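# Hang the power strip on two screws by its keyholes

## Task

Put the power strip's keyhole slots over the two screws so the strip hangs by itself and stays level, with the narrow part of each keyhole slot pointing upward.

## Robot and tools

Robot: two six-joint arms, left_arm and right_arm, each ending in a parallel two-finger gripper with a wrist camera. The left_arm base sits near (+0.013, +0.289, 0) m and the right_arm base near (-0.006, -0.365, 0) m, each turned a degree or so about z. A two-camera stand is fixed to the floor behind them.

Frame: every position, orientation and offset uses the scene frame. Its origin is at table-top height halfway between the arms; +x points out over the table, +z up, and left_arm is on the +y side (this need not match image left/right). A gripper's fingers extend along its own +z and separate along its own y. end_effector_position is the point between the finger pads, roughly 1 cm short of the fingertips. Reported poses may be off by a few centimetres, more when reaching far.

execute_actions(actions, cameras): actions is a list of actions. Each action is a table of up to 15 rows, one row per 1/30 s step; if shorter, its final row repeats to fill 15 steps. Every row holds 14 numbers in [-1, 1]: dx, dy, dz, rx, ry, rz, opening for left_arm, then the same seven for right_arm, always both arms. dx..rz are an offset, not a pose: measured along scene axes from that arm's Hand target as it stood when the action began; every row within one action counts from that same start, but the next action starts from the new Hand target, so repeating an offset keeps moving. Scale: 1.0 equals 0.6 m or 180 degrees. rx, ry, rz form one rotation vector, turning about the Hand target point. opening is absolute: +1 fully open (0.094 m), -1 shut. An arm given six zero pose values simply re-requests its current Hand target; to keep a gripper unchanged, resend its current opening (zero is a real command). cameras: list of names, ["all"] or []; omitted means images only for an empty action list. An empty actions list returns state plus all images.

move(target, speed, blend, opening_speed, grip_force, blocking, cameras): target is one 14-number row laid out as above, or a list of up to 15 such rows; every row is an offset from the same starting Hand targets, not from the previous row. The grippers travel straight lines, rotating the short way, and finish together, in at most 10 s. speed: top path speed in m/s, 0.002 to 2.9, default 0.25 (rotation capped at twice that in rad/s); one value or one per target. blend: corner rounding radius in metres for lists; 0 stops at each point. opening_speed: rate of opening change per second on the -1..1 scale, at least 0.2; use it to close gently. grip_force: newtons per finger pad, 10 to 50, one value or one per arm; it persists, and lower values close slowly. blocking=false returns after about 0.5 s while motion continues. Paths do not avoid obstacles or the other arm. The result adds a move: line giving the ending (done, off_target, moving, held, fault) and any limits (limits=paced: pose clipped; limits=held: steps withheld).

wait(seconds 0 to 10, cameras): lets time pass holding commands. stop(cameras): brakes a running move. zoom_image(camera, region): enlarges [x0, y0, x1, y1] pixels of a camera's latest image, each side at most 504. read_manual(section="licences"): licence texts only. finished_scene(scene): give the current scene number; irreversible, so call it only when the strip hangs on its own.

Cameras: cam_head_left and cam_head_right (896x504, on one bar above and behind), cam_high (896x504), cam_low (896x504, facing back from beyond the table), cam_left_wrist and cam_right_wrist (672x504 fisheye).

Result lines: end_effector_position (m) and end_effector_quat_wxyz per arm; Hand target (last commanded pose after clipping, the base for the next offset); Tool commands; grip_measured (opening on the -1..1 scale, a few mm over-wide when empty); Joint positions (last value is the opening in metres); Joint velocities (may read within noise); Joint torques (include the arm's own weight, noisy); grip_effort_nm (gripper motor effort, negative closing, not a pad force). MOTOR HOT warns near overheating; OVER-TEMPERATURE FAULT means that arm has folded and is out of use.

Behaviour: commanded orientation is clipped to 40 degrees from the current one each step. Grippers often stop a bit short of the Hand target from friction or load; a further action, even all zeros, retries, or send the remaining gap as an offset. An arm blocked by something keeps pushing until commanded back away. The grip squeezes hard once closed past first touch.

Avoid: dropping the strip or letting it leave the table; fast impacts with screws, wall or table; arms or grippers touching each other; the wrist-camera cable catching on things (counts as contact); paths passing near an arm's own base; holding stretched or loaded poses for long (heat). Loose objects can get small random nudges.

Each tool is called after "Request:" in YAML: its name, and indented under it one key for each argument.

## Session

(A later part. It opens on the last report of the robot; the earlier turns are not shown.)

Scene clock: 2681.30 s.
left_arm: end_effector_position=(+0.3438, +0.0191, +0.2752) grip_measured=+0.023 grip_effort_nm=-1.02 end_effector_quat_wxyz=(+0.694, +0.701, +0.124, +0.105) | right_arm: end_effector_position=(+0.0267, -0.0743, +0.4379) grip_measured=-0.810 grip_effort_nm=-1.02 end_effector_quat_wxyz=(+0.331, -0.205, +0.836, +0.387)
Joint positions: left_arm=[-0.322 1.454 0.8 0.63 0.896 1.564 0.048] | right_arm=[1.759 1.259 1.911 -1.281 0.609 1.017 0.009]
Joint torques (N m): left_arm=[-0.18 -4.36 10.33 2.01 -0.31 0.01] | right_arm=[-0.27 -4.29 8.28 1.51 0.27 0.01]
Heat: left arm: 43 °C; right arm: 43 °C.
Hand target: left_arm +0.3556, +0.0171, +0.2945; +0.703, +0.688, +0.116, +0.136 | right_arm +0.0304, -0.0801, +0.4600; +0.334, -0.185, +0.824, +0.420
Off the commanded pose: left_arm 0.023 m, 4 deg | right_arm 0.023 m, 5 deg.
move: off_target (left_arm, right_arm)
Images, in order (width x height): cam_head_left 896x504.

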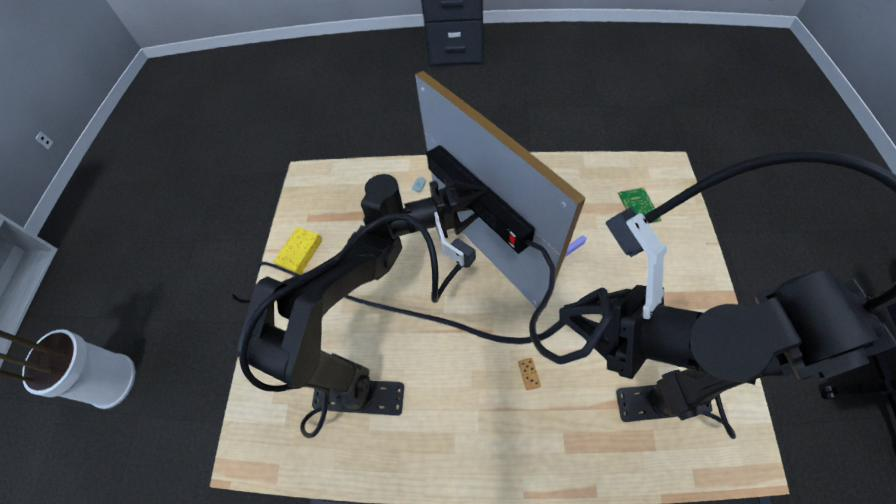

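Request:
move:
  target:
    - [-0.0467,0.0587,0,0.0028,-0.0088,0,-0.3,0,0,0,0,0,0,-1]
    - [0,0,0,0.0028,-0.0088,0,-0.3,0,0,0,0,0,0,-1]
  speed: 0.08
  cameras: ["cam_head_left"]

Request:
zoom_image:
  camera: "cam_head_left"
  region: [420, 130, 460, 170]

Request:
zoom_image:
  camera: "cam_head_left"
  region: [510, 210, 550, 250]

Scene clock: 2693.60 s.
left_arm: end_effector_position=(+0.3440, +0.0192, +0.2752) grip_measured=+0.023 grip_effort_nm=-1.02 end_effector_quat_wxyz=(+0.693, +0.703, +0.114, +0.114) | right_arm: end_effector_position=(+0.0267, -0.0743, +0.4379) grip_measured=-0.810 grip_effort_nm=-1.02 end_effector_quat_wxyz=(+0.331, -0.205, +0.836, +0.387)
Joint positions: left_arm=[-0.322 1.455 0.8 0.633 0.896 1.59 0.048] | right_arm=[1.759 1.259 1.911 -1.281 0.609 1.017 0.009]
Joint torques (N m): left_arm=[-0.23 -4.23 10.33 2 -0.31 0.06] | right_arm=[-0.27 -4.27 8.27 1.51 0.27 0.01]
Heat: left arm: 42 °C; right arm: 43 °C.
Hand target: left_arm +0.3557, +0.0171, +0.2943; +0.701, +0.690, +0.106, +0.146 | right_arm +0.0304, -0.0801, +0.4600; +0.334, -0.185, +0.824, +0.420
Off the commanded pose: left_arm 0.023 m, 4 deg | right_arm 0.023 m, 5 deg.
move: off_target (left_arm, right_arm)
Images, in order (width x height): cam_head_left 896x504.

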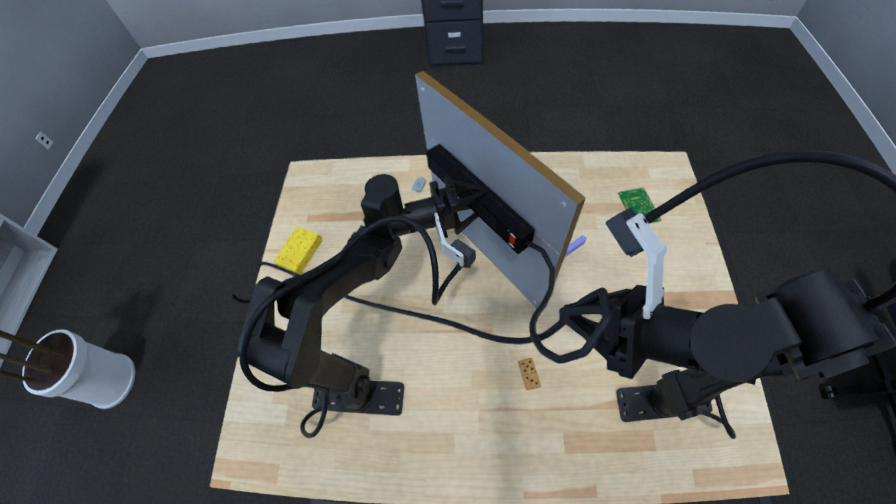

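Scaled by 12.600 from the camera's 896x504 image, which has a finer 1280x720 frame.

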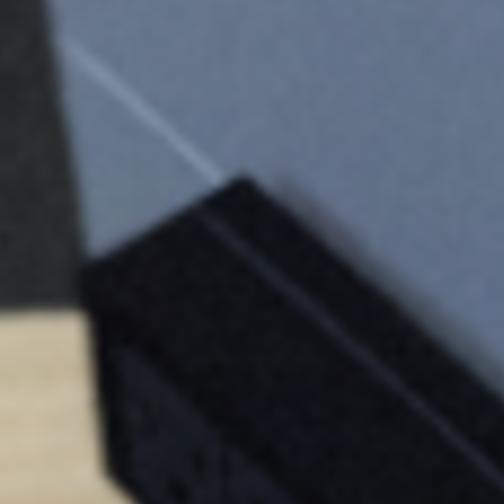

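Scaled by 12.600 from the camera's 896x504 image, which has a finer 1280x720 frame.

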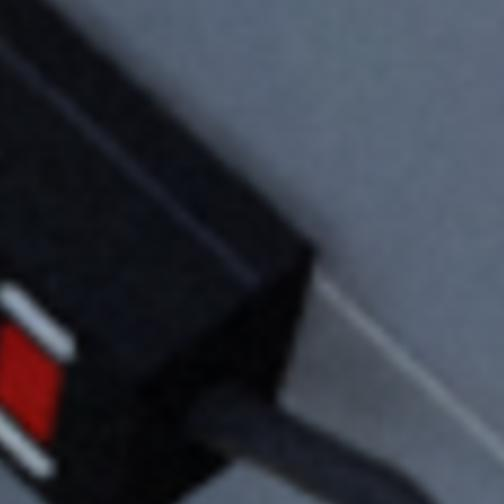

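Request:
move:
  target:
    - [-0.0467,0.0587,0.0052,0.0009,-0.0027,0,-0.3,0,0,0,0,0,0,-1]
    - [-0.0026,-0.0021,0.0052,0.0009,-0.0027,0,-0.3,0,0,0,0,0,0,-1]
  speed: 0.08

Request:
move:
  target:
    - [-0.0467,0.0587,-0.0015,0,0,0,-0.3,0,0,0,0,0,0,-1]
    - [0,0,-0.0015,0,0,0,-0.3,0,0,0,0,0,0,-1]
  speed: 0.08

Request:
move:
  target:
    - [-0.0467,0.0587,-0.0015,0,0,0,-0.3,0,0,0,0,0,0,-1]
    - [0,0,-0.0015,0,0,0,-0.3,0,0,0,0,0,0,-1]
  speed: 0.08

Request:
move:
  target:
    - [-0.0467,0.0587,-0.0016,0,0,0,-0.3,0,0,0,0,0,0,-1]
    - [0.00085,0.00067,-0.0016,0,0,0,-0.3,0,0,0,0,0,0,-1]
  speed: 0.08

Request:
move:
  target:
    - [-0.0467,0.0587,0.0015,0,0,0,-0.3,0,0,0,0,0,0,-1]
    - [0,0,0.0015,0,0,0,-0.3,0,0,0,0,0,0,-1]
  speed: 0.08

Request:
move:
  target:
    - [-0.0467,0.0587,0.0015,0,0,0,-0.3,0,0,0,0,0,0,-1]
    - [0,0,0.0015,0,0,0,-0.3,0,0,0,0,0,0,-1]
  speed: 0.08

Request:
move:
  target:
    - [-0.0467,0.0587,-0.0016,0,0,0,-0.3,0,0,0,0,0,0,-1]
    - [0.00085,0.00067,-0.0016,0,0,0,-0.3,0,0,0,0,0,0,-1]
  speed: 0.08

Request:
move:
  target:
    - [-0.0467,0.0587,-0.0015,0,0,0,-0.3,0,0,0,0,0,0,-1]
    - [0,0,-0.0015,0,0,0,-0.3,0,0,0,0,0,0,-1]
  speed: 0.08

Request:
move:
  target:
    - [-0.0467,0.0587,-0.0015,0,0,0,-0.3,0,0,0,0,0,0,-1]
    - [0,0,-0.0015,0,0,0,-0.3,0,0,0,0,0,0,-1]
  speed: 0.08

Request:
move:
  target:
    - [-0.0467,0.0587,-0.0016,0,0,0,-0.3,0,0,0,0,0,0,-1]
    - [0.00085,0.00067,-0.0016,0,0,0,-0.3,0,0,0,0,0,0,-1]
  speed: 0.08

Request:
move:
  target:
    - [-0.0467,0.0587,0.0015,0,0,0,-0.3,0,0,0,0,0,0,-1]
    - [0,0,0.0015,0,0,0,-0.3,0,0,0,0,0,0,-1]
  speed: 0.08

Request:
move:
  target:
    - [-0.0467,0.0587,0.0015,0,0,0,-0.3,0,0,0,0,0,0,-1]
    - [0,0,0.0015,0,0,0,-0.3,0,0,0,0,0,0,-1]
  speed: 0.08

Request:
move:
  target:
    - [-0.0467,0.0587,-0.0016,0,0,0,-0.3,0,0,0,0,0,0,-1]
    - [0.00085,0.00067,-0.0016,0,0,0,-0.3,0,0,0,0,0,0,-1]
  speed: 0.08

Request:
move:
  target:
    - [-0.0467,0.0587,-0.0015,0,0,0,-0.3,0,0,0,0,0,0,-1]
    - [0,0,-0.0015,0,0,0,-0.3,0,0,0,0,0,0,-1]
  speed: 0.08

Request:
move:
  target:
    - [-0.0467,0.0587,-0.0015,0,0,0,-0.3,0,0,0,0,0,0,-1]
    - [0,0,-0.0015,0,0,0,-0.3,0,0,0,0,0,0,-1]
  speed: 0.08
  cameras: ["cam_head_left"]

Request:
zoom_image:
  camera: "cam_head_left"
  region: [420, 130, 460, 170]

Request:
zoom_image:
  camera: "cam_head_left"
  region: [510, 210, 550, 250]

Scene clock: 2725.17 s.
left_arm: end_effector_position=(+0.3418, +0.0179, +0.2784) grip_measured=+0.023 grip_effort_nm=-1.02 end_effector_quat_wxyz=(+0.693, +0.703, +0.110, +0.117) | right_arm: end_effector_position=(+0.0267, -0.0743, +0.4379) grip_measured=-0.810 grip_effort_nm=-1.02 end_effector_quat_wxyz=(+0.331, -0.205, +0.836, +0.387)
Joint positions: left_arm=[-0.328 1.445 0.804 0.622 0.892 1.599 0.048] | right_arm=[1.759 1.259 1.911 -1.281 0.609 1.017 0.009]
Joint torques (N m): left_arm=[-0.24 -4.19 10.5 1.97 -0.34 0.04] | right_arm=[-0.27 -4.29 8.28 1.51 0.27 0.01]
Heat: left arm: 42 °C; right arm: 43 °C.
Hand target: left_arm +0.3540, +0.0158, +0.2977; +0.701, +0.690, +0.102, +0.149 | right_arm +0.0304, -0.0801, +0.4600; +0.334, -0.185, +0.824, +0.420
Off the commanded pose: left_arm 0.023 m, 4 deg | right_arm 0.023 m, 5 deg.
move: off_target (left_arm, right_arm)

Scene clock: 2726.97 s.
left_arm: end_effector_position=(+0.3420, +0.0181, +0.2768) grip_measured=+0.023 grip_effort_nm=-1.02 end_effector_quat_wxyz=(+0.692, +0.704, +0.111, +0.117) | right_arm: end_effector_position=(+0.0267, -0.0743, +0.4379) grip_measured=-0.810 grip_effort_nm=-1.02 end_effector_quat_wxyz=(+0.331, -0.205, +0.836, +0.387)
Joint positions: left_arm=[-0.327 1.447 0.801 0.623 0.892 1.6 0.048] | right_arm=[1.759 1.259 1.911 -1.281 0.609 1.017 0.009]
Joint torques (N m): left_arm=[-0.28 -4.21 10.55 2.02 -0.32 0.05] | right_arm=[-0.28 -4.27 8.27 1.5 0.27 0.01]
Heat: left arm: 42 °C; right arm: 43 °C.
Hand target: left_arm +0.3541, +0.0159, +0.2965; +0.701, +0.690, +0.102, +0.149 | right_arm +0.0304, -0.0801, +0.4600; +0.334, -0.185, +0.824, +0.420
Off the commanded pose: left_arm 0.023 m, 4 deg | right_arm 0.023 m, 5 deg.
move: off_target (left_arm, right_arm)

Scene clock: 2728.77 s.
left_arm: end_effector_position=(+0.3419, +0.0180, +0.2761) grip_measured=+0.023 grip_effort_nm=-1.02 end_effector_quat_wxyz=(+0.692, +0.704, +0.110, +0.117) | right_arm: end_effector_position=(+0.0267, -0.0743, +0.4379) grip_measured=-0.810 grip_effort_nm=-1.02 end_effector_quat_wxyz=(+0.331, -0.205, +0.836, +0.387)
Joint positions: left_arm=[-0.328 1.448 0.799 0.627 0.892 1.6 0.048] | right_arm=[1.759 1.259 1.911 -1.281 0.609 1.017 0.009]
Joint torques (N m): left_arm=[-0.21 -4.18 10.58 2 -0.33 0.02] | right_arm=[-0.27 -4.29 8.27 1.51 0.27 0.01]
Heat: left arm: 42 °C; right arm: 43 °C.
Hand target: left_arm +0.3540, +0.0158, +0.2958; +0.701, +0.690, +0.102, +0.149 | right_arm +0.0304, -0.0801, +0.4600; +0.334, -0.185, +0.824, +0.420
Off the commanded pose: left_arm 0.023 m, 4 deg | right_arm 0.023 m, 5 deg.
move: off_target (left_arm, right_arm)

Scene clock: 2730.57 s.
left_arm: end_effector_position=(+0.3427, +0.0184, +0.2750) grip_measured=+0.023 grip_effort_nm=-1.02 end_effector_quat_wxyz=(+0.692, +0.704, +0.111, +0.117) | right_arm: end_effector_position=(+0.0267, -0.0743, +0.4379) grip_measured=-0.810 grip_effort_nm=-1.02 end_effector_quat_wxyz=(+0.331, -0.205, +0.836, +0.387)
Joint positions: left_arm=[-0.326 1.451 0.797 0.631 0.892 1.6 0.048] | right_arm=[1.759 1.259 1.911 -1.281 0.609 1.017 0.009]
Joint torques (N m): left_arm=[-0.35 -4.21 10.47 2.01 -0.32 0.05] | right_arm=[-0.27 -4.29 8.27 1.51 0.27 0.01]
Heat: left arm: 42 °C; right arm: 43 °C.
Hand target: left_arm +0.3545, +0.0162, +0.2947; +0.701, +0.690, +0.102, +0.149 | right_arm +0.0304, -0.0801, +0.4600; +0.334, -0.185, +0.824, +0.420
Off the commanded pose: left_arm 0.023 m, 4 deg | right_arm 0.023 m, 5 deg.
move: off_target (left_arm, right_arm)

Scene clock: 2732.37 s.
left_arm: end_effector_position=(+0.3424, +0.0184, +0.2764) grip_measured=+0.023 grip_effort_nm=-1.02 end_effector_quat_wxyz=(+0.693, +0.703, +0.110, +0.117) | right_arm: end_effector_position=(+0.0267, -0.0743, +0.4379) grip_measured=-0.810 grip_effort_nm=-1.02 end_effector_quat_wxyz=(+0.331, -0.205, +0.836, +0.387)
Joint positions: left_arm=[-0.326 1.45 0.8 0.629 0.894 1.6 0.048] | right_arm=[1.759 1.259 1.911 -1.281 0.609 1.017 0.009]
Joint torques (N m): left_arm=[-0.28 -4.19 10.51 2 -0.33 -0.02] | right_arm=[-0.28 -4.29 8.28 1.51 0.27 0.01]
Heat: left arm: 42 °C; right arm: 43 °C.
Hand target: left_arm +0.3545, +0.0161, +0.2958; +0.701, +0.690, +0.102, +0.149 | right_arm +0.0304, -0.0801, +0.4600; +0.334, -0.185, +0.824, +0.420
Off the commanded pose: left_arm 0.023 m, 4 deg | right_arm 0.023 m, 5 deg.
move: off_target (left_arm, right_arm)

Scene clock: 2734.17 s.
left_arm: end_effector_position=(+0.3423, +0.0183, +0.2772) grip_measured=+0.023 grip_effort_nm=-1.02 end_effector_quat_wxyz=(+0.693, +0.703, +0.110, +0.117) | right_arm: end_effector_position=(+0.0267, -0.0743, +0.4379) grip_measured=-0.810 grip_effort_nm=-1.03 end_effector_quat_wxyz=(+0.331, -0.205, +0.836, +0.387)
Joint positions: left_arm=[-0.326 1.448 0.802 0.625 0.894 1.6 0.048] | right_arm=[1.759 1.259 1.911 -1.281 0.609 1.017 0.009]
Joint torques (N m): left_arm=[-0.35 -4.33 10.54 1.98 -0.34 0.03] | right_arm=[-0.28 -4.27 8.27 1.51 0.26 0.01]
Heat: left arm: 42 °C; right arm: 43 °C.
Hand target: left_arm +0.3544, +0.0162, +0.2967; +0.701, +0.690, +0.102, +0.149 | right_arm +0.0304, -0.0801, +0.4600; +0.334, -0.185, +0.824, +0.420
Off the commanded pose: left_arm 0.023 m, 4 deg | right_arm 0.023 m, 5 deg.
move: off_target (left_arm, right_arm)

Scene clock: 2735.97 s.
left_arm: end_effector_position=(+0.3432, +0.0188, +0.2759) grip_measured=+0.023 grip_effort_nm=-1.02 end_effector_quat_wxyz=(+0.692, +0.703, +0.111, +0.117) | right_arm: end_effector_position=(+0.0267, -0.0743, +0.4379) grip_measured=-0.810 grip_effort_nm=-1.02 end_effector_quat_wxyz=(+0.331, -0.205, +0.836, +0.387)
Joint positions: left_arm=[-0.324 1.451 0.801 0.628 0.894 1.6 0.048] | right_arm=[1.759 1.259 1.911 -1.281 0.609 1.017 0.009]
Joint torques (N m): left_arm=[-0.14 -4.21 10.39 2.01 -0.33 0.04] | right_arm=[-0.28 -4.29 8.27 1.51 0.27 0.01]
Heat: left arm: 42 °C; right arm: 43 °C.
Hand target: left_arm +0.3551, +0.0166, +0.2956; +0.701, +0.690, +0.102, +0.149 | right_arm +0.0304, -0.0801, +0.4600; +0.334, -0.185, +0.824, +0.420
Off the commanded pose: left_arm 0.023 m, 4 deg | right_arm 0.023 m, 5 deg.
move: off_target (left_arm, right_arm)

Scene clock: 2737.77 s.
left_arm: end_effector_position=(+0.3432, +0.0188, +0.2753) grip_measured=+0.023 grip_effort_nm=-1.02 end_effector_quat_wxyz=(+0.692, +0.703, +0.111, +0.118) | right_arm: end_effector_position=(+0.0267, -0.0743, +0.4379) grip_measured=-0.810 grip_effort_nm=-1.02 end_effector_quat_wxyz=(+0.331, -0.205, +0.836, +0.387)
Joint positions: left_arm=[-0.324 1.453 0.799 0.632 0.894 1.601 0.048] | right_arm=[1.759 1.259 1.911 -1.281 0.609 1.017 0.009]
Joint torques (N m): left_arm=[-0.24 -4.23 10.59 2 -0.35 0.02] | right_arm=[-0.27 -4.29 8.27 1.5 0.27 0]
Heat: left arm: 42 °C; right arm: 43 °C.
Hand target: left_arm +0.3550, +0.0166, +0.2949; +0.701, +0.690, +0.102, +0.149 | right_arm +0.0304, -0.0801, +0.4600; +0.334, -0.185, +0.824, +0.420
Off the commanded pose: left_arm 0.023 m, 4 deg | right_arm 0.023 m, 5 deg.
move: off_target (left_arm, right_arm)

Scene clock: 2739.63 s.
left_arm: end_effector_position=(+0.3441, +0.0189, +0.2742) grip_measured=+0.023 grip_effort_nm=-1.02 end_effector_quat_wxyz=(+0.692, +0.703, +0.112, +0.119) | right_arm: end_effector_position=(+0.0267, -0.0743, +0.4379) grip_measured=-0.810 grip_effort_nm=-1.02 end_effector_quat_wxyz=(+0.331, -0.205, +0.836, +0.387)
Joint positions: left_arm=[-0.324 1.456 0.797 0.636 0.891 1.601 0.048] | right_arm=[1.759 1.259 1.911 -1.281 0.609 1.017 0.009]
Joint torques (N m): left_arm=[-0.27 -4.25 10.44 1.99 -0.3 0.02] | right_arm=[-0.27 -4.27 8.25 1.51 0.27 0.01]
Heat: left arm: 42 °C; right arm: 43 °C.
Hand target: left_arm +0.3551, +0.0166, +0.2938; +0.701, +0.690, +0.102, +0.149 | right_arm +0.0304, -0.0801, +0.4600; +0.334, -0.185, +0.824, +0.420
Off the commanded pose: left_arm 0.023 m, 4 deg | right_arm 0.023 m, 5 deg.
move: off_target (left_arm, right_arm)

Scene clock: 2741.57 s.
left_arm: end_effector_position=(+0.3449, +0.0194, +0.2736) grip_measured=+0.023 grip_effort_nm=-1.02 end_effector_quat_wxyz=(+0.692, +0.703, +0.112, +0.120) | right_arm: end_effector_position=(+0.0267, -0.0743, +0.4379) grip_measured=-0.810 grip_effort_nm=-1.02 end_effector_quat_wxyz=(+0.331, -0.205, +0.836, +0.387)
Joint positions: left_arm=[-0.322 1.459 0.796 0.641 0.891 1.601 0.048] | right_arm=[1.759 1.259 1.911 -1.281 0.609 1.017 0.009]
Joint torques (N m): left_arm=[-0.31 -4.16 10.39 2 -0.27 0.04] | right_arm=[-0.25 -4.29 8.27 1.5 0.27 0.01]
Heat: left arm: 42 °C; right arm: 43 °C.
Hand target: left_arm +0.3556, +0.0171, +0.2929; +0.701, +0.690, +0.102, +0.149 | right_arm +0.0304, -0.0801, +0.4600; +0.334, -0.185, +0.824, +0.420
Off the commanded pose: left_arm 0.022 m, 4 deg | right_arm 0.023 m, 5 deg.
move: off_target (left_arm, right_arm)

Scene clock: 2743.47 s.
left_arm: end_effector_position=(+0.3446, +0.0193, +0.2746) grip_measured=+0.023 grip_effort_nm=-1.02 end_effector_quat_wxyz=(+0.692, +0.703, +0.111, +0.120) | right_arm: end_effector_position=(+0.0267, -0.0743, +0.4379) grip_measured=-0.810 grip_effort_nm=-1.02 end_effector_quat_wxyz=(+0.331, -0.205, +0.836, +0.387)
Joint positions: left_arm=[-0.322 1.457 0.798 0.639 0.893 1.601 0.048] | right_arm=[1.759 1.259 1.911 -1.281 0.609 1.017 0.009]
Joint torques (N m): left_arm=[-0.17 -4.31 10.39 2 -0.3 0.03] | right_arm=[-0.28 -4.29 8.27 1.51 0.27 0.01]
Heat: left arm: 42 °C; right arm: 43 °C.
Hand target: left_arm +0.3556, +0.0171, +0.2939; +0.701, +0.690, +0.102, +0.149 | right_arm +0.0304, -0.0801, +0.4600; +0.334, -0.185, +0.824, +0.420
Off the commanded pose: left_arm 0.022 m, 4 deg | right_arm 0.023 m, 5 deg.
move: off_target (left_arm, right_arm)

Scene clock: 2745.27 s.
left_arm: end_effector_position=(+0.3436, +0.0192, +0.2756) grip_measured=+0.023 grip_effort_nm=-1.02 end_effector_quat_wxyz=(+0.693, +0.703, +0.110, +0.118) | right_arm: end_effector_position=(+0.0267, -0.0743, +0.4379) grip_measured=-0.810 grip_effort_nm=-1.02 end_effector_quat_wxyz=(+0.331, -0.205, +0.836, +0.387)
Joint positions: left_arm=[-0.322 1.454 0.799 0.635 0.897 1.601 0.048] | right_arm=[1.759 1.259 1.911 -1.281 0.609 1.017 0.009]
Joint torques (N m): left_arm=[-0.44 -4.19 10.48 1.97 -0.33 0.02] | right_arm=[-0.27 -4.29 8.25 1.5 0.27 0.01]
Heat: left arm: 42 °C; right arm: 43 °C.
Hand target: left_arm +0.3556, +0.0170, +0.2948; +0.701, +0.690, +0.102, +0.149 | right_arm +0.0304, -0.0801, +0.4600; +0.334, -0.185, +0.824, +0.420
Off the commanded pose: left_arm 0.023 m, 4 deg | right_arm 0.023 m, 5 deg.
move: off_target (left_arm, right_arm)

Scene clock: 2747.13 s.
left_arm: end_effector_position=(+0.3450, +0.0196, +0.2747) grip_measured=+0.023 grip_effort_nm=-1.02 end_effector_quat_wxyz=(+0.692, +0.703, +0.111, +0.119) | right_arm: end_effector_position=(+0.0267, -0.0743, +0.4379) grip_measured=-0.810 grip_effort_nm=-1.02 end_effector_quat_wxyz=(+0.331, -0.205, +0.836, +0.387)
Joint positions: left_arm=[-0.32 1.458 0.8 0.638 0.895 1.601 0.048] | right_arm=[1.759 1.259 1.911 -1.281 0.609 1.017 0.009]
Joint torques (N m): left_arm=[-0.28 -4.31 10.45 2.02 -0.31 0.02] | right_arm=[-0.29 -4.29 8.27 1.51 0.26 0.01]
Heat: left arm: 42 °C; right arm: 43 °C.
Hand target: left_arm +0.3561, +0.0174, +0.2938; +0.701, +0.690, +0.102, +0.149 | right_arm +0.0304, -0.0801, +0.4600; +0.334, -0.185, +0.824, +0.420
Off the commanded pose: left_arm 0.022 m, 4 deg | right_arm 0.023 m, 5 deg.
move: off_target (left_arm, right_arm)

Scene clock: 2749.10 s.
left_arm: end_effector_position=(+0.3454, +0.0197, +0.2737) grip_measured=+0.023 grip_effort_nm=-1.03 end_effector_quat_wxyz=(+0.692, +0.703, +0.112, +0.120) | right_arm: end_effector_position=(+0.0267, -0.0743, +0.4379) grip_measured=-0.810 grip_effort_nm=-1.02 end_effector_quat_wxyz=(+0.331, -0.205, +0.836, +0.387)
Joint positions: left_arm=[-0.32 1.46 0.797 0.642 0.893 1.601 0.048] | right_arm=[1.759 1.259 1.911 -1.281 0.609 1.017 0.009]
Joint torques (N m): left_arm=[-0.16 -4.42 10.44 2.03 -0.3 0.04] | right_arm=[-0.27 -4.27 8.27 1.51 0.27 0.01]
Heat: left arm: 42 °C; right arm: 43 °C.
Hand target: left_arm +0.3561, +0.0174, +0.2928; +0.701, +0.690, +0.102, +0.149 | right_arm +0.0304, -0.0801, +0.4600; +0.334, -0.185, +0.824, +0.420
Off the commanded pose: left_arm 0.022 m, 4 deg | right_arm 0.023 m, 5 deg.
move: off_target (left_arm, right_arm)

Scene clock: 2751.03 s.
left_arm: end_effector_position=(+0.3453, +0.0197, +0.2729) grip_measured=+0.023 grip_effort_nm=-1.02 end_effector_quat_wxyz=(+0.692, +0.703, +0.112, +0.120) | right_arm: end_effector_position=(+0.0267, -0.0743, +0.4379) grip_measured=-0.810 grip_effort_nm=-1.02 end_effector_quat_wxyz=(+0.331, -0.205, +0.836, +0.387)
Joint positions: left_arm=[-0.32 1.461 0.795 0.646 0.893 1.601 0.048] | right_arm=[1.759 1.259 1.911 -1.281 0.609 1.017 0.009]
Joint torques (N m): left_arm=[-0.27 -4.29 10.25 2.01 -0.26 0.03] | right_arm=[-0.28 -4.27 8.27 1.51 0.27 0.01]
Heat: left arm: 42 °C; right arm: 43 °C.
Hand target: left_arm +0.3560, +0.0174, +0.2920; +0.701, +0.690, +0.102, +0.149 | right_arm +0.0304, -0.0801, +0.4600; +0.334, -0.185, +0.824, +0.420
Off the commanded pose: left_arm 0.022 m, 4 deg | right_arm 0.023 m, 5 deg.
move: off_target (left_arm, right_arm)
Images, in order (width x height): cam_head_left 896x504.

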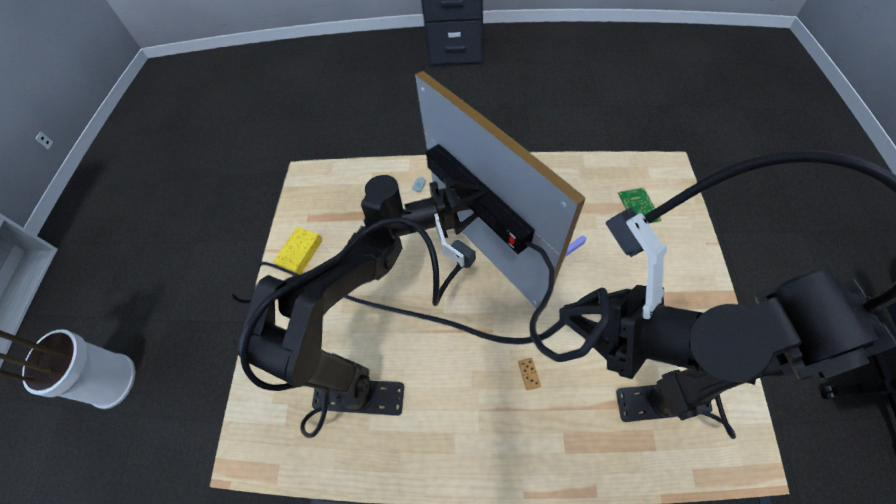

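Scaled by 12.600 from the camera's 896x504 image, which has a finer 1280x720 frame.

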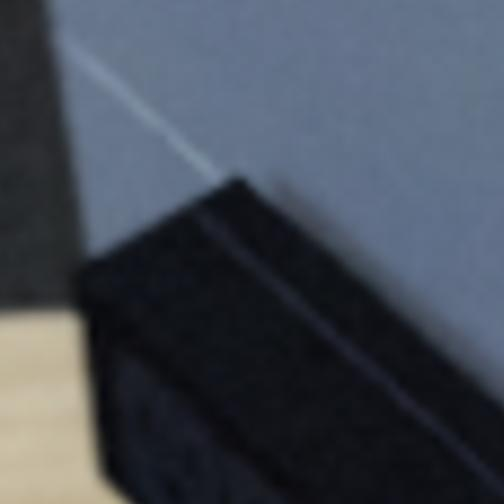

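Scaled by 12.600 from the camera's 896x504 image, which has a finer 1280x720 frame.

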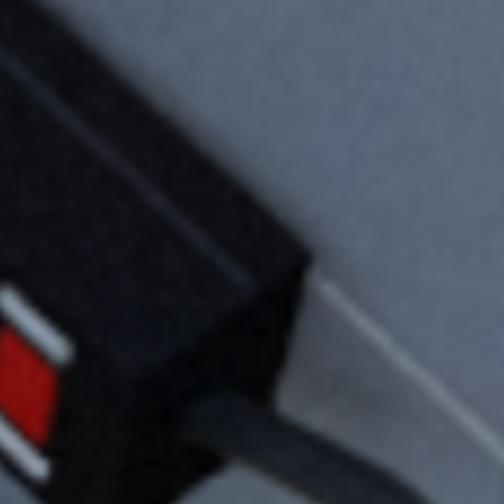

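Request:
move:
  target:
    - [-0.0467,0.0587,-0.0014,0,0,0,-0.3,0,0,0,0,0,0,-1]
    - [-0.00085,-0.00067,-0.0014,0,0,0,-0.3,0,0,0,0,0,0,-1]
  speed: 0.08

Request:
move:
  target:
    - [-0.0467,0.0587,-0.0014,0,0,0,-0.3,0,0,0,0,0,0,-1]
    - [0,0,-0.0014,0,0,0,-0.3,0,0,0,0,0,0,-1]
  speed: 0.08

Request:
move:
  target:
    - [-0.0467,0.0587,-0.0014,0,0,0,-0.3,0,0,0,0,0,0,-1]
    - [0,0,-0.0014,0,0,0,-0.3,0,0,0,0,0,0,-1]
  speed: 0.08

Request:
move:
  target:
    - [-0.0467,0.0587,0,0,0,0,-0.3,0,0,0,0,0,0,-1]
    - [-0.00085,-0.00067,0,0,0,0,-0.3,0,0,0,0,0,0,-1]
  speed: 0.08

Request:
move:
  target:
    - [-0.0467,0.0587,0.0014,0,0,0,-0.3,0,0,0,0,0,0,-1]
    - [0,0,0.0014,0,0,0,-0.3,0,0,0,0,0,0,-1]
  speed: 0.08

Request:
move:
  target:
    - [-0.0467,0.0587,0.0014,0,0,0,-0.3,0,0,0,0,0,0,-1]
    - [0,0,0.0014,0,0,0,-0.3,0,0,0,0,0,0,-1]
  speed: 0.08

Request:
move:
  target:
    - [-0.0467,0.0587,0.0014,0,0,0,-0.3,0,0,0,0,0,0,-1]
    - [0,0,0.0014,0,0,0,-0.3,0,0,0,0,0,0,-1]
  speed: 0.08

Request:
move:
  target:
    - [-0.0467,0.0587,0,0,0,0,-0.3,0,0,0,0,0,0,-1]
    - [-0.00085,-0.00067,0,0,0,0,-0.3,0,0,0,0,0,0,-1]
  speed: 0.08

Request:
move:
  target:
    - [-0.0467,0.0587,-0.0014,0,0,0,-0.3,0,0,0,0,0,0,-1]
    - [0,0,-0.0014,0,0,0,-0.3,0,0,0,0,0,0,-1]
  speed: 0.08

Request:
move:
  target:
    - [-0.0467,0.0587,-0.0014,0,0,0,-0.3,0,0,0,0,0,0,-1]
    - [0,0,-0.0014,0,0,0,-0.3,0,0,0,0,0,0,-1]
  speed: 0.08

Request:
move:
  target:
    - [-0.0467,0.0587,-0.0014,0,0,0,-0.3,0,0,0,0,0,0,-1]
    - [0,0,-0.0014,0,0,0,-0.3,0,0,0,0,0,0,-1]
  speed: 0.08

Request:
move:
  target:
    - [-0.0467,0.0587,0,0,0,0,-0.3,0,0,0,0,0,0,-1]
    - [-0.00085,-0.00067,0,0,0,0,-0.3,0,0,0,0,0,0,-1]
  speed: 0.08

Request:
move:
  target:
    - [-0.0467,0.0587,0.0014,0,0,0,-0.3,0,0,0,0,0,0,-1]
    - [0,0,0.0014,0,0,0,-0.3,0,0,0,0,0,0,-1]
  speed: 0.08

Request:
move:
  target:
    - [-0.0467,0.0587,0.0014,0,0,0,-0.3,0,0,0,0,0,0,-1]
    - [0,0,0.0014,0,0,0,-0.3,0,0,0,0,0,0,-1]
  speed: 0.08

Request:
move:
  target:
    - [-0.0467,0.0587,0.0014,0,0,0,-0.3,0,0,0,0,0,0,-1]
    - [0,0,0.0014,0,0,0,-0.3,0,0,0,0,0,0,-1]
  speed: 0.08

Request:
move:
  target:
    - [-0.0467,0.0587,0.0014,0,0,0,-0.3,0,0,0,0,0,0,-1]
    - [0,0,0.0014,0,0,0,-0.3,0,0,0,0,0,0,-1]
  speed: 0.08

Scene clock: 2795.93 s.
left_arm: end_effector_position=(+0.3448, +0.0193, +0.2719) grip_measured=+0.023 grip_effort_nm=-1.02 end_effector_quat_wxyz=(+0.692, +0.703, +0.112, +0.120) | right_arm: end_effector_position=(+0.0267, -0.0743, +0.4379) grip_measured=-0.810 grip_effort_nm=-1.02 end_effector_quat_wxyz=(+0.331, -0.205, +0.836, +0.387)
Joint positions: left_arm=[-0.322 1.462 0.791 0.649 0.891 1.601 0.048] | right_arm=[1.759 1.259 1.911 -1.281 0.609 1.017 0.009]
Joint torques (N m): left_arm=[-0.44 -4.36 10.47 2.02 -0.26 0.01] | right_arm=[-0.28 -4.29 8.27 1.5 0.27 0.01]
Heat: left arm: 45 °C; right arm: 43 °C.
Hand target: left_arm +0.3556, +0.0170, +0.2910; +0.701, +0.690, +0.102, +0.149 | right_arm +0.0303, -0.0801, +0.4600; +0.334, -0.185, +0.824, +0.420
Off the commanded pose: left_arm 0.022 m, 4 deg | right_arm 0.023 m, 5 deg.
move: off_target (left_arm, right_arm)

Scene clock: 2797.87 s.
left_arm: end_effector_position=(+0.3447, +0.0193, +0.2712) grip_measured=+0.023 grip_effort_nm=-1.02 end_effector_quat_wxyz=(+0.692, +0.703, +0.112, +0.120) | right_arm: end_effector_position=(+0.0267, -0.0743, +0.4379) grip_measured=-0.810 grip_effort_nm=-1.02 end_effector_quat_wxyz=(+0.331, -0.205, +0.836, +0.387)
Joint positions: left_arm=[-0.322 1.463 0.789 0.653 0.891 1.601 0.048] | right_arm=[1.759 1.259 1.911 -1.281 0.609 1.017 0.009]
Joint torques (N m): left_arm=[-0.32 -4.27 10.43 2 -0.32 0.04] | right_arm=[-0.27 -4.27 8.27 1.51 0.26 0.01]
Heat: left arm: 44 °C; right arm: 43 °C.
Hand target: left_arm +0.3555, +0.0170, +0.2903; +0.701, +0.690, +0.102, +0.149 | right_arm +0.0303, -0.0801, +0.4600; +0.334, -0.185, +0.824, +0.420
Off the commanded pose: left_arm 0.022 m, 4 deg | right_arm 0.023 m, 5 deg.
move: off_target (left_arm, right_arm)

Scene clock: 2799.73 s.
left_arm: end_effector_position=(+0.3443, +0.0192, +0.2706) grip_measured=+0.023 grip_effort_nm=-1.02 end_effector_quat_wxyz=(+0.692, +0.703, +0.111, +0.119) | right_arm: end_effector_position=(+0.0267, -0.0743, +0.4379) grip_measured=-0.810 grip_effort_nm=-1.02 end_effector_quat_wxyz=(+0.331, -0.205, +0.836, +0.387)
Joint positions: left_arm=[-0.322 1.464 0.787 0.657 0.894 1.601 0.048] | right_arm=[1.759 1.259 1.911 -1.281 0.609 1.017 0.009]
Joint torques (N m): left_arm=[-0.14 -4.3 10.22 2 -0.31 0.02] | right_arm=[-0.27 -4.29 8.25 1.5 0.27 0.01]
Heat: left arm: 44 °C; right arm: 43 °C.
Hand target: left_arm +0.3556, +0.0170, +0.2894; +0.701, +0.690, +0.102, +0.149 | right_arm +0.0303, -0.0801, +0.4600; +0.334, -0.185, +0.824, +0.420
Off the commanded pose: left_arm 0.022 m, 4 deg | right_arm 0.023 m, 5 deg.
move: off_target (left_arm, right_arm)

Scene clock: 2801.60 s.
left_arm: end_effector_position=(+0.3437, +0.0188, +0.2707) grip_measured=+0.023 grip_effort_nm=-1.02 end_effector_quat_wxyz=(+0.693, +0.703, +0.111, +0.119) | right_arm: end_effector_position=(+0.0267, -0.0743, +0.4379) grip_measured=-0.810 grip_effort_nm=-1.02 end_effector_quat_wxyz=(+0.331, -0.205, +0.836, +0.387)
Joint positions: left_arm=[-0.324 1.462 0.785 0.658 0.892 1.601 0.048] | right_arm=[1.759 1.259 1.911 -1.281 0.609 1.017 0.009]
Joint torques (N m): left_arm=[-0.39 -4.18 10.3 1.98 -0.32 0.02] | right_arm=[-0.27 -4.27 8.27 1.51 0.27 0.01]
Heat: left arm: 44 °C; right arm: 43 °C.
Hand target: left_arm +0.3550, +0.0166, +0.2894; +0.701, +0.690, +0.102, +0.149 | right_arm +0.0303, -0.0801, +0.4600; +0.334, -0.185, +0.824, +0.420
Off the commanded pose: left_arm 0.022 m, 4 deg | right_arm 0.023 m, 5 deg.
move: off_target (left_arm, right_arm)

Scene clock: 2803.57 s.
left_arm: end_effector_position=(+0.3443, +0.0189, +0.2715) grip_measured=+0.023 grip_effort_nm=-1.02 end_effector_quat_wxyz=(+0.692, +0.703, +0.111, +0.120) | right_arm: end_effector_position=(+0.0267, -0.0743, +0.4379) grip_measured=-0.810 grip_effort_nm=-1.02 end_effector_quat_wxyz=(+0.331, -0.205, +0.836, +0.387)
Joint positions: left_arm=[-0.324 1.462 0.788 0.655 0.889 1.601 0.048] | right_arm=[1.759 1.259 1.911 -1.281 0.609 1.017 0.009]
Joint torques (N m): left_arm=[-0.18 -4.26 10.24 1.98 -0.25 0.02] | right_arm=[-0.25 -4.27 8.24 1.5 0.27 0.01]
Heat: left arm: 44 °C; right arm: 43 °C.
Hand target: left_arm +0.3551, +0.0166, +0.2903; +0.701, +0.690, +0.102, +0.149 | right_arm +0.0303, -0.0801, +0.4600; +0.334, -0.185, +0.824, +0.420
Off the commanded pose: left_arm 0.022 m, 4 deg | right_arm 0.023 m, 5 deg.
move: off_target (left_arm, right_arm)

Scene clock: 2805.53 s.
left_arm: end_effector_position=(+0.3443, +0.0189, +0.2724) grip_measured=+0.023 grip_effort_nm=-1.02 end_effector_quat_wxyz=(+0.692, +0.703, +0.111, +0.120) | right_arm: end_effector_position=(+0.0267, -0.0743, +0.4379) grip_measured=-0.810 grip_effort_nm=-1.02 end_effector_quat_wxyz=(+0.331, -0.205, +0.836, +0.387)
Joint positions: left_arm=[-0.324 1.46 0.79 0.651 0.889 1.601 0.048] | right_arm=[1.759 1.259 1.911 -1.281 0.609 1.017 0.009]
Joint torques (N m): left_arm=[-0.21 -4.51 10.24 1.97 -0.29 0.02] | right_arm=[-0.28 -4.29 8.27 1.51 0.27 0.01]
Heat: left arm: 43 °C; right arm: 43 °C.
Hand target: left_arm +0.3550, +0.0166, +0.2912; +0.701, +0.690, +0.102, +0.149 | right_arm +0.0303, -0.0801, +0.4600; +0.334, -0.185, +0.824, +0.420
Off the commanded pose: left_arm 0.022 m, 4 deg | right_arm 0.023 m, 5 deg.
move: off_target (left_arm, right_arm)

Scene clock: 2807.50 s.
left_arm: end_effector_position=(+0.3444, +0.0189, +0.2731) grip_measured=+0.023 grip_effort_nm=-1.02 end_effector_quat_wxyz=(+0.692, +0.703, +0.111, +0.120) | right_arm: end_effector_position=(+0.0267, -0.0743, +0.4379) grip_measured=-0.810 grip_effort_nm=-1.02 end_effector_quat_wxyz=(+0.331, -0.205, +0.836, +0.387)
Joint positions: left_arm=[-0.324 1.459 0.792 0.647 0.889 1.601 0.048] | right_arm=[1.759 1.259 1.911 -1.281 0.609 1.017 0.009]
Joint torques (N m): left_arm=[-0.36 -4.42 10.4 2 -0.25 0.03] | right_arm=[-0.27 -4.29 8.27 1.51 0.27 0.01]
Heat: left arm: 43 °C; right arm: 43 °C.
Hand target: left_arm +0.3551, +0.0166, +0.2920; +0.701, +0.690, +0.102, +0.149 | right_arm +0.0303, -0.0801, +0.4600; +0.334, -0.185, +0.824, +0.420
Off the commanded pose: left_arm 0.022 m, 4 deg | right_arm 0.023 m, 5 deg.
move: off_target (left_arm, right_arm)

Scene clock: 2809.37 s.
left_arm: end_effector_position=(+0.3435, +0.0185, +0.2730) grip_measured=+0.023 grip_effort_nm=-1.02 end_effector_quat_wxyz=(+0.692, +0.703, +0.111, +0.120) | right_arm: end_effector_position=(+0.0267, -0.0743, +0.4379) grip_measured=-0.810 grip_effort_nm=-1.02 end_effector_quat_wxyz=(+0.331, -0.205, +0.836, +0.387)
Joint positions: left_arm=[-0.326 1.457 0.791 0.646 0.889 1.601 0.048] | right_arm=[1.759 1.259 1.911 -1.281 0.609 1.017 0.009]
Joint velocities: left_arm=[within noise] | right_arm=[0.012 -0.007 -0.046 0.037 -0.022 -0.095 0.001]
Joint torques (N m): left_arm=[-0.29 -4.19 10.48 1.99 -0.31 0.05] | right_arm=[-0.28 -4.29 8.28 1.51 0.26 0.01]
Heat: left arm: 43 °C; right arm: 43 °C.
Hand target: left_arm +0.3546, +0.0162, +0.2920; +0.701, +0.690, +0.102, +0.149 | right_arm +0.0303, -0.0801, +0.4600; +0.334, -0.185, +0.824, +0.420
Off the commanded pose: left_arm 0.022 m, 4 deg | right_arm 0.023 m, 5 deg.
move: off_target (left_arm, right_arm)

Scene clock: 2811.23 s.
left_arm: end_effector_position=(+0.3434, +0.0185, +0.2721) grip_measured=+0.023 grip_effort_nm=-1.02 end_effector_quat_wxyz=(+0.692, +0.703, +0.111, +0.119) | right_arm: end_effector_position=(+0.0267, -0.0743, +0.4379) grip_measured=-0.810 grip_effort_nm=-1.02 end_effector_quat_wxyz=(+0.331, -0.205, +0.836, +0.387)
Joint positions: left_arm=[-0.326 1.458 0.789 0.649 0.889 1.601 0.048] | right_arm=[1.759 1.259 1.911 -1.281 0.609 1.017 0.009]
Joint torques (N m): left_arm=[-0.12 -4.15 10.32 2.03 -0.33 0.05] | right_arm=[-0.28 -4.29 8.27 1.51 0.26 0.01]
Heat: left arm: 43 °C; right arm: 43 °C.
Hand target: left_arm +0.3546, +0.0163, +0.2911; +0.701, +0.690, +0.102, +0.149 | right_arm +0.0303, -0.0801, +0.4600; +0.334, -0.185, +0.824, +0.420
Off the commanded pose: left_arm 0.022 m, 4 deg | right_arm 0.023 m, 5 deg.
move: off_target (left_arm, right_arm)

Scene clock: 2813.10 s.
left_arm: end_effector_position=(+0.3433, +0.0185, +0.2712) grip_measured=+0.023 grip_effort_nm=-1.02 end_effector_quat_wxyz=(+0.692, +0.703, +0.111, +0.119) | right_arm: end_effector_position=(+0.0267, -0.0743, +0.4379) grip_measured=-0.810 grip_effort_nm=-1.02 end_effector_quat_wxyz=(+0.331, -0.205, +0.836, +0.387)
Joint positions: left_arm=[-0.326 1.46 0.786 0.653 0.89 1.601 0.048] | right_arm=[1.759 1.259 1.911 -1.281 0.609 1.017 0.009]
Joint torques (N m): left_arm=[-0.32 -4.31 10.29 2.01 -0.33 0.03] | right_arm=[-0.27 -4.29 8.27 1.51 0.27 0.01]
Heat: left arm: 43 °C; right arm: 43 °C.
Hand target: left_arm +0.3546, +0.0162, +0.2902; +0.701, +0.690, +0.102, +0.149 | right_arm +0.0303, -0.0801, +0.4600; +0.334, -0.185, +0.824, +0.420
Off the commanded pose: left_arm 0.022 m, 4 deg | right_arm 0.023 m, 5 deg.
move: off_target (left_arm, right_arm)

Scene clock: 2814.93 s.
left_arm: end_effector_position=(+0.3429, +0.0185, +0.2704) grip_measured=+0.023 grip_effort_nm=-1.02 end_effector_quat_wxyz=(+0.692, +0.703, +0.111, +0.119) | right_arm: end_effector_position=(+0.0267, -0.0743, +0.4379) grip_measured=-0.810 grip_effort_nm=-1.02 end_effector_quat_wxyz=(+0.331, -0.205, +0.836, +0.387)
Joint positions: left_arm=[-0.326 1.461 0.783 0.656 0.891 1.601 0.048] | right_arm=[1.759 1.259 1.911 -1.281 0.609 1.017 0.009]
Joint torques (N m): left_arm=[-0.25 -4.16 10.47 2 -0.3 0.03] | right_arm=[-0.28 -4.29 8.27 1.51 0.27 0.01]
Heat: left arm: 43 °C; right arm: 43 °C.
Hand target: left_arm +0.3546, +0.0162, +0.2894; +0.701, +0.690, +0.102, +0.149 | right_arm +0.0303, -0.0801, +0.4600; +0.334, -0.185, +0.824, +0.420
Off the commanded pose: left_arm 0.022 m, 4 deg | right_arm 0.023 m, 5 deg.
move: off_target (left_arm, right_arm)

Scene clock: 2816.73 s.
left_arm: end_effector_position=(+0.3421, +0.0180, +0.2705) grip_measured=+0.023 grip_effort_nm=-1.02 end_effector_quat_wxyz=(+0.693, +0.703, +0.110, +0.118) | right_arm: end_effector_position=(+0.0267, -0.0743, +0.4379) grip_measured=-0.810 grip_effort_nm=-1.02 end_effector_quat_wxyz=(+0.331, -0.205, +0.836, +0.387)
Joint positions: left_arm=[-0.328 1.459 0.782 0.657 0.891 1.601 0.048] | right_arm=[1.759 1.259 1.911 -1.281 0.609 1.017 0.009]
Joint torques (N m): left_arm=[-0.43 -4.26 10.35 1.97 -0.31 0.02] | right_arm=[-0.27 -4.27 8.27 1.51 0.27 0.01]
Heat: left arm: 43 °C; right arm: 43 °C.
Hand target: left_arm +0.3541, +0.0158, +0.2895; +0.701, +0.690, +0.102, +0.149 | right_arm +0.0303, -0.0801, +0.4600; +0.334, -0.185, +0.824, +0.420
Off the commanded pose: left_arm 0.023 m, 4 deg | right_arm 0.023 m, 5 deg.
move: off_target (left_arm, right_arm)

Scene clock: 2818.53 s.
left_arm: end_effector_position=(+0.3421, +0.0180, +0.2714) grip_measured=+0.023 grip_effort_nm=-1.02 end_effector_quat_wxyz=(+0.693, +0.703, +0.110, +0.118) | right_arm: end_effector_position=(+0.0267, -0.0743, +0.4379) grip_measured=-0.810 grip_effort_nm=-1.02 end_effector_quat_wxyz=(+0.331, -0.205, +0.836, +0.387)
Joint positions: left_arm=[-0.328 1.458 0.784 0.654 0.891 1.601 0.048] | right_arm=[1.759 1.259 1.911 -1.281 0.609 1.017 0.009]
Joint torques (N m): left_arm=[-0.27 -4.42 10.44 2 -0.32 0.05] | right_arm=[-0.25 -4.29 8.27 1.51 0.26 0.01]
Heat: left arm: 43 °C; right arm: 43 °C.
Hand target: left_arm +0.3541, +0.0158, +0.2903; +0.701, +0.690, +0.102, +0.149 | right_arm +0.0303, -0.0801, +0.4600; +0.334, -0.185, +0.824, +0.420
Off the commanded pose: left_arm 0.023 m, 4 deg | right_arm 0.023 m, 5 deg.
move: off_target (left_arm, right_arm)

Scene clock: 2820.30 s.
left_arm: end_effector_position=(+0.3421, +0.0180, +0.2721) grip_measured=+0.023 grip_effort_nm=-1.02 end_effector_quat_wxyz=(+0.693, +0.703, +0.110, +0.118) | right_arm: end_effector_position=(+0.0267, -0.0743, +0.4379) grip_measured=-0.810 grip_effort_nm=-1.02 end_effector_quat_wxyz=(+0.331, -0.205, +0.836, +0.387)
Joint positions: left_arm=[-0.328 1.456 0.786 0.65 0.891 1.601 0.048] | right_arm=[1.759 1.259 1.911 -1.281 0.609 1.017 0.009]
Joint torques (N m): left_arm=[-0.09 -4.33 10.37 2 -0.33 0.04] | right_arm=[-0.25 -4.29 8.28 1.51 0.27 0.01]
Heat: left arm: 43 °C; right arm: 43 °C.
Hand target: left_arm +0.3541, +0.0158, +0.2911; +0.701, +0.690, +0.102, +0.149 | right_arm +0.0303, -0.0801, +0.4600; +0.334, -0.185, +0.824, +0.420
Off the commanded pose: left_arm 0.023 m, 4 deg | right_arm 0.023 m, 5 deg.
move: off_target (left_arm, right_arm)

Scene clock: 2822.07 s.
left_arm: end_effector_position=(+0.3422, +0.0180, +0.2729) grip_measured=+0.023 grip_effort_nm=-1.03 end_effector_quat_wxyz=(+0.693, +0.703, +0.110, +0.118) | right_arm: end_effector_position=(+0.0267, -0.0743, +0.4379) grip_measured=-0.810 grip_effort_nm=-1.03 end_effector_quat_wxyz=(+0.331, -0.205, +0.836, +0.387)
Joint positions: left_arm=[-0.328 1.455 0.789 0.646 0.891 1.601 0.048] | right_arm=[1.759 1.259 1.911 -1.281 0.609 1.017 0.009]
Joint torques (N m): left_arm=[-0.31 -4.14 10.54 1.98 -0.29 0.02] | right_arm=[-0.27 -4.29 8.27 1.51 0.27 0.01]
Heat: left arm: 43 °C; right arm: 43 °C.
Hand target: left_arm +0.3541, +0.0158, +0.2920; +0.701, +0.690, +0.102, +0.149 | right_arm +0.0303, -0.0801, +0.4600; +0.334, -0.185, +0.824, +0.420
Off the commanded pose: left_arm 0.023 m, 4 deg | right_arm 0.023 m, 5 deg.
move: off_target (left_arm, right_arm)

Scene clock: 2823.87 s.
left_arm: end_effector_position=(+0.3421, +0.0180, +0.2737) grip_measured=+0.023 grip_effort_nm=-1.02 end_effector_quat_wxyz=(+0.693, +0.703, +0.110, +0.118) | right_arm: end_effector_position=(+0.0267, -0.0743, +0.4379) grip_measured=-0.810 grip_effort_nm=-1.02 end_effector_quat_wxyz=(+0.331, -0.205, +0.836, +0.387)
Joint positions: left_arm=[-0.328 1.453 0.791 0.642 0.891 1.601 0.048] | right_arm=[1.759 1.259 1.911 -1.281 0.609 1.017 0.009]
Joint torques (N m): left_arm=[-0.29 -4.3 10.45 2 -0.32 -0.01] | right_arm=[-0.27 -4.29 8.27 1.5 0.27 0.01]
Heat: left arm: 43 °C; right arm: 43 °C.
Hand target: left_arm +0.3540, +0.0158, +0.2928; +0.701, +0.690, +0.102, +0.149 | right_arm +0.0303, -0.0801, +0.4600; +0.334, -0.185, +0.824, +0.420
Off the commanded pose: left_arm 0.023 m, 4 deg | right_arm 0.023 m, 5 deg.
move: off_target (left_arm, right_arm)

Request:
move:
  target:
    - [-0.0467,0.0587,0.033,0,0,0,-0.3,0,0,0,0,0,0,-1]
    - [0,0,0.033,0,0,0,-0.3,0,0,0,0,0,0,-1]
  speed: 0.08

Request:
move:
  target:
    - [-0.0467,0.0587,0.0025,0,0,0,-0.3,0,0,0,0,0,0,-1]
    - [0,0,0.0025,0,0,0,-0.3,0,0,0,0,0,0,-1]
  speed: 0.08

Request:
move:
  target:
    - [-0.0467,0.0587,0.0025,0,0,0,-0.3,0,0,0,0,0,0,-1]
    - [0,0,0.0025,0,0,0,-0.3,0,0,0,0,0,0,-1]
  speed: 0.08

Request:
move:
  target:
    - [-0.0467,0.0587,0.0025,0,0,0,-0.3,0,0,0,0,0,0,-1]
    - [0,0,0.0025,0,0,0,-0.3,0,0,0,0,0,0,-1]
  speed: 0.08

Request:
move:
  target:
    - [-0.0467,0.0587,0.0025,0,0,0,-0.3,0,0,0,0,0,0,-1]
    - [0,0,0.0025,0,0,0,-0.3,0,0,0,0,0,0,-1]
  speed: 0.08

Request:
move:
  target:
    - [-0.0467,0.0587,0.0025,0,0,0,-0.3,0,0,0,0,0,0,-1]
    - [0,0,0.0025,0,0,0,-0.3,0,0,0,0,0,0,-1]
  speed: 0.08
  cameras: ["cam_head_left"]

Request:
zoom_image:
  camera: "cam_head_left"
  region: [410, 130, 540, 260]

Scene clock: 2875.10 s.
left_arm: end_effector_position=(+0.3426, +0.0179, +0.2919) grip_measured=+0.023 grip_effort_nm=-1.02 end_effector_quat_wxyz=(+0.692, +0.704, +0.111, +0.117) | right_arm: end_effector_position=(+0.0268, -0.0744, +0.4379) grip_measured=-0.810 grip_effort_nm=-1.02 end_effector_quat_wxyz=(+0.331, -0.205, +0.836, +0.387)
Joint positions: left_arm=[-0.327 1.425 0.847 0.553 0.891 1.601 0.048] | right_arm=[1.759 1.259 1.911 -1.281 0.61 1.017 0.009]
Joint torques (N m): left_arm=[-0.2 -4.29 10.71 2.03 -0.34 0.03] | right_arm=[-0.27 -4.29 8.27 1.51 0.27 0.01]
Heat: left arm: 45 °C; right arm: 43 °C.
Hand target: left_arm +0.3540, +0.0158, +0.3126; +0.701, +0.690, +0.102, +0.149 | right_arm +0.0304, -0.0802, +0.4601; +0.334, -0.185, +0.824, +0.420
Off the commanded pose: left_arm 0.024 m, 4 deg | right_arm 0.023 m, 5 deg.
move: off_target (left_arm, right_arm)

Scene clock: 2876.90 s.
left_arm: end_effector_position=(+0.3426, +0.0179, +0.2930) grip_measured=+0.023 grip_effort_nm=-1.02 end_effector_quat_wxyz=(+0.692, +0.704, +0.111, +0.117) | right_arm: end_effector_position=(+0.0268, -0.0744, +0.4379) grip_measured=-0.810 grip_effort_nm=-1.02 end_effector_quat_wxyz=(+0.331, -0.205, +0.836, +0.387)
Joint positions: left_arm=[-0.327 1.423 0.852 0.546 0.891 1.602 0.048] | right_arm=[1.759 1.259 1.911 -1.281 0.61 1.017 0.009]
Joint torques (N m): left_arm=[-0.24 -4.19 10.77 2.02 -0.35 -0.02] | right_arm=[-0.28 -4.27 8.28 1.51 0.26 0.01]
Heat: left arm: 45 °C; right arm: 43 °C.
Hand target: left_arm +0.3541, +0.0158, +0.3140; +0.701, +0.690, +0.102, +0.149 | right_arm +0.0304, -0.0802, +0.4601; +0.334, -0.185, +0.824, +0.420
Off the commanded pose: left_arm 0.024 m, 4 deg | right_arm 0.023 m, 5 deg.
move: off_target (left_arm, right_arm)

Scene clock: 2878.70 s.
left_arm: end_effector_position=(+0.3427, +0.0179, +0.2944) grip_measured=+0.023 grip_effort_nm=-1.02 end_effector_quat_wxyz=(+0.692, +0.704, +0.111, +0.117) | right_arm: end_effector_position=(+0.0268, -0.0744, +0.4379) grip_measured=-0.810 grip_effort_nm=-1.02 end_effector_quat_wxyz=(+0.331, -0.205, +0.836, +0.387)
Joint positions: left_arm=[-0.327 1.421 0.856 0.539 0.891 1.602 0.048] | right_arm=[1.759 1.259 1.911 -1.281 0.61 1.017 0.009]
Joint torques (N m): left_arm=[-0.24 -4.26 10.99 2.01 -0.32 0.01] | right_arm=[-0.27 -4.27 8.27 1.51 0.27 0.01]
Heat: left arm: 44 °C; right arm: 43 °C.
Hand target: left_arm +0.3541, +0.0158, +0.3156; +0.701, +0.690, +0.102, +0.149 | right_arm +0.0304, -0.0802, +0.4601; +0.334, -0.185, +0.824, +0.420
Off the commanded pose: left_arm 0.024 m, 4 deg | right_arm 0.023 m, 5 deg.
move: off_target (left_arm, right_arm)

Scene clock: 2880.50 s.
left_arm: end_effector_position=(+0.3428, +0.0179, +0.2959) grip_measured=+0.023 grip_effort_nm=-1.02 end_effector_quat_wxyz=(+0.692, +0.704, +0.111, +0.117) | right_arm: end_effector_position=(+0.0268, -0.0744, +0.4379) grip_measured=-0.810 grip_effort_nm=-1.02 end_effector_quat_wxyz=(+0.331, -0.205, +0.836, +0.387)
Joint positions: left_arm=[-0.327 1.419 0.861 0.533 0.891 1.602 0.048] | right_arm=[1.759 1.259 1.911 -1.281 0.61 1.017 0.009]
Joint velocities: left_arm=[within noise] | right_arm=[0.007 0.017 0.002 -0.154 -0.081 0.037 0]
Joint torques (N m): left_arm=[-0.23 -4.19 10.85 2.01 -0.32 0.04] | right_arm=[-0.28 -4.29 8.27 1.51 0.26 0.01]
Heat: left arm: 44 °C; right arm: 43 °C.
Hand target: left_arm +0.3540, +0.0158, +0.3171; +0.701, +0.690, +0.102, +0.149 | right_arm +0.0304, -0.0802, +0.4601; +0.334, -0.185, +0.824, +0.420
Off the commanded pose: left_arm 0.024 m, 4 deg | right_arm 0.023 m, 5 deg.
move: off_target (left_arm, right_arm)

Scene clock: 2882.37 s.
left_arm: end_effector_position=(+0.3435, +0.0180, +0.2976) grip_measured=+0.023 grip_effort_nm=-1.02 end_effector_quat_wxyz=(+0.691, +0.704, +0.112, +0.118) | right_arm: end_effector_position=(+0.0268, -0.0744, +0.4379) grip_measured=-0.810 grip_effort_nm=-1.02 end_effector_quat_wxyz=(+0.331, -0.205, +0.836, +0.387)
Joint positions: left_arm=[-0.327 1.419 0.867 0.527 0.888 1.602 0.048] | right_arm=[1.759 1.259 1.911 -1.281 0.61 1.017 0.009]
Joint torques (N m): left_arm=[-0.31 -4.23 10.74 2.02 -0.26 0.01] | right_arm=[-0.27 -4.29 8.27 1.51 0.27 0.01]
Heat: left arm: 44 °C; right arm: 43 °C.
Hand target: left_arm +0.3541, +0.0159, +0.3185; +0.701, +0.690, +0.102, +0.149 | right_arm +0.0304, -0.0802, +0.4601; +0.334, -0.185, +0.824, +0.420
Off the commanded pose: left_arm 0.024 m, 4 deg | right_arm 0.023 m, 5 deg.
move: off_target (left_arm, right_arm)

Scene clock: 2884.33 s.
left_arm: end_effector_position=(+0.3444, +0.0181, +0.2990) grip_measured=+0.023 grip_effort_nm=-1.02 end_effector_quat_wxyz=(+0.691, +0.704, +0.113, +0.120) | right_arm: end_effector_position=(+0.0268, -0.0744, +0.4379) grip_measured=-0.810 grip_effort_nm=-1.03 end_effector_quat_wxyz=(+0.331, -0.205, +0.836, +0.387)
Joint positions: left_arm=[-0.327 1.418 0.872 0.521 0.884 1.603 0.048] | right_arm=[1.759 1.259 1.911 -1.281 0.61 1.017 0.009]
Joint torques (N m): left_arm=[-0.34 -4.33 10.62 2.02 -0.25 0] | right_arm=[-0.27 -4.29 8.28 1.51 0.26 0.01]
Heat: left arm: 44 °C; right arm: 43 °C.
Hand target: left_arm +0.3541, +0.0159, +0.3201; +0.701, +0.690, +0.102, +0.149 | right_arm +0.0304, -0.0801, +0.4601; +0.334, -0.185, +0.824, +0.420
Off the commanded pose: left_arm 0.023 m, 4 deg | right_arm 0.023 m, 5 deg.
move: off_target (left_arm, right_arm)
Images, in order (width x height): cam_head_left 896x504.

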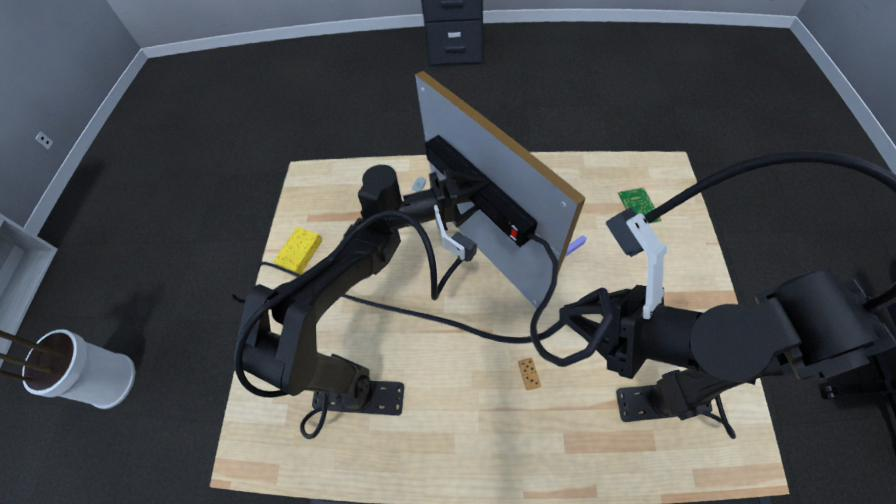

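Scaled by 3.877 from the camera's 896x504 image, which has a finer 1280x720 frame.

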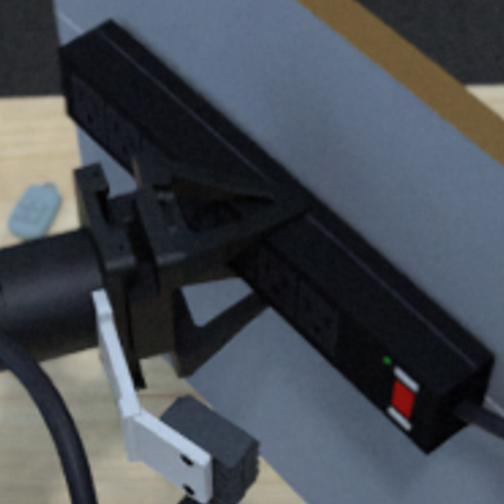

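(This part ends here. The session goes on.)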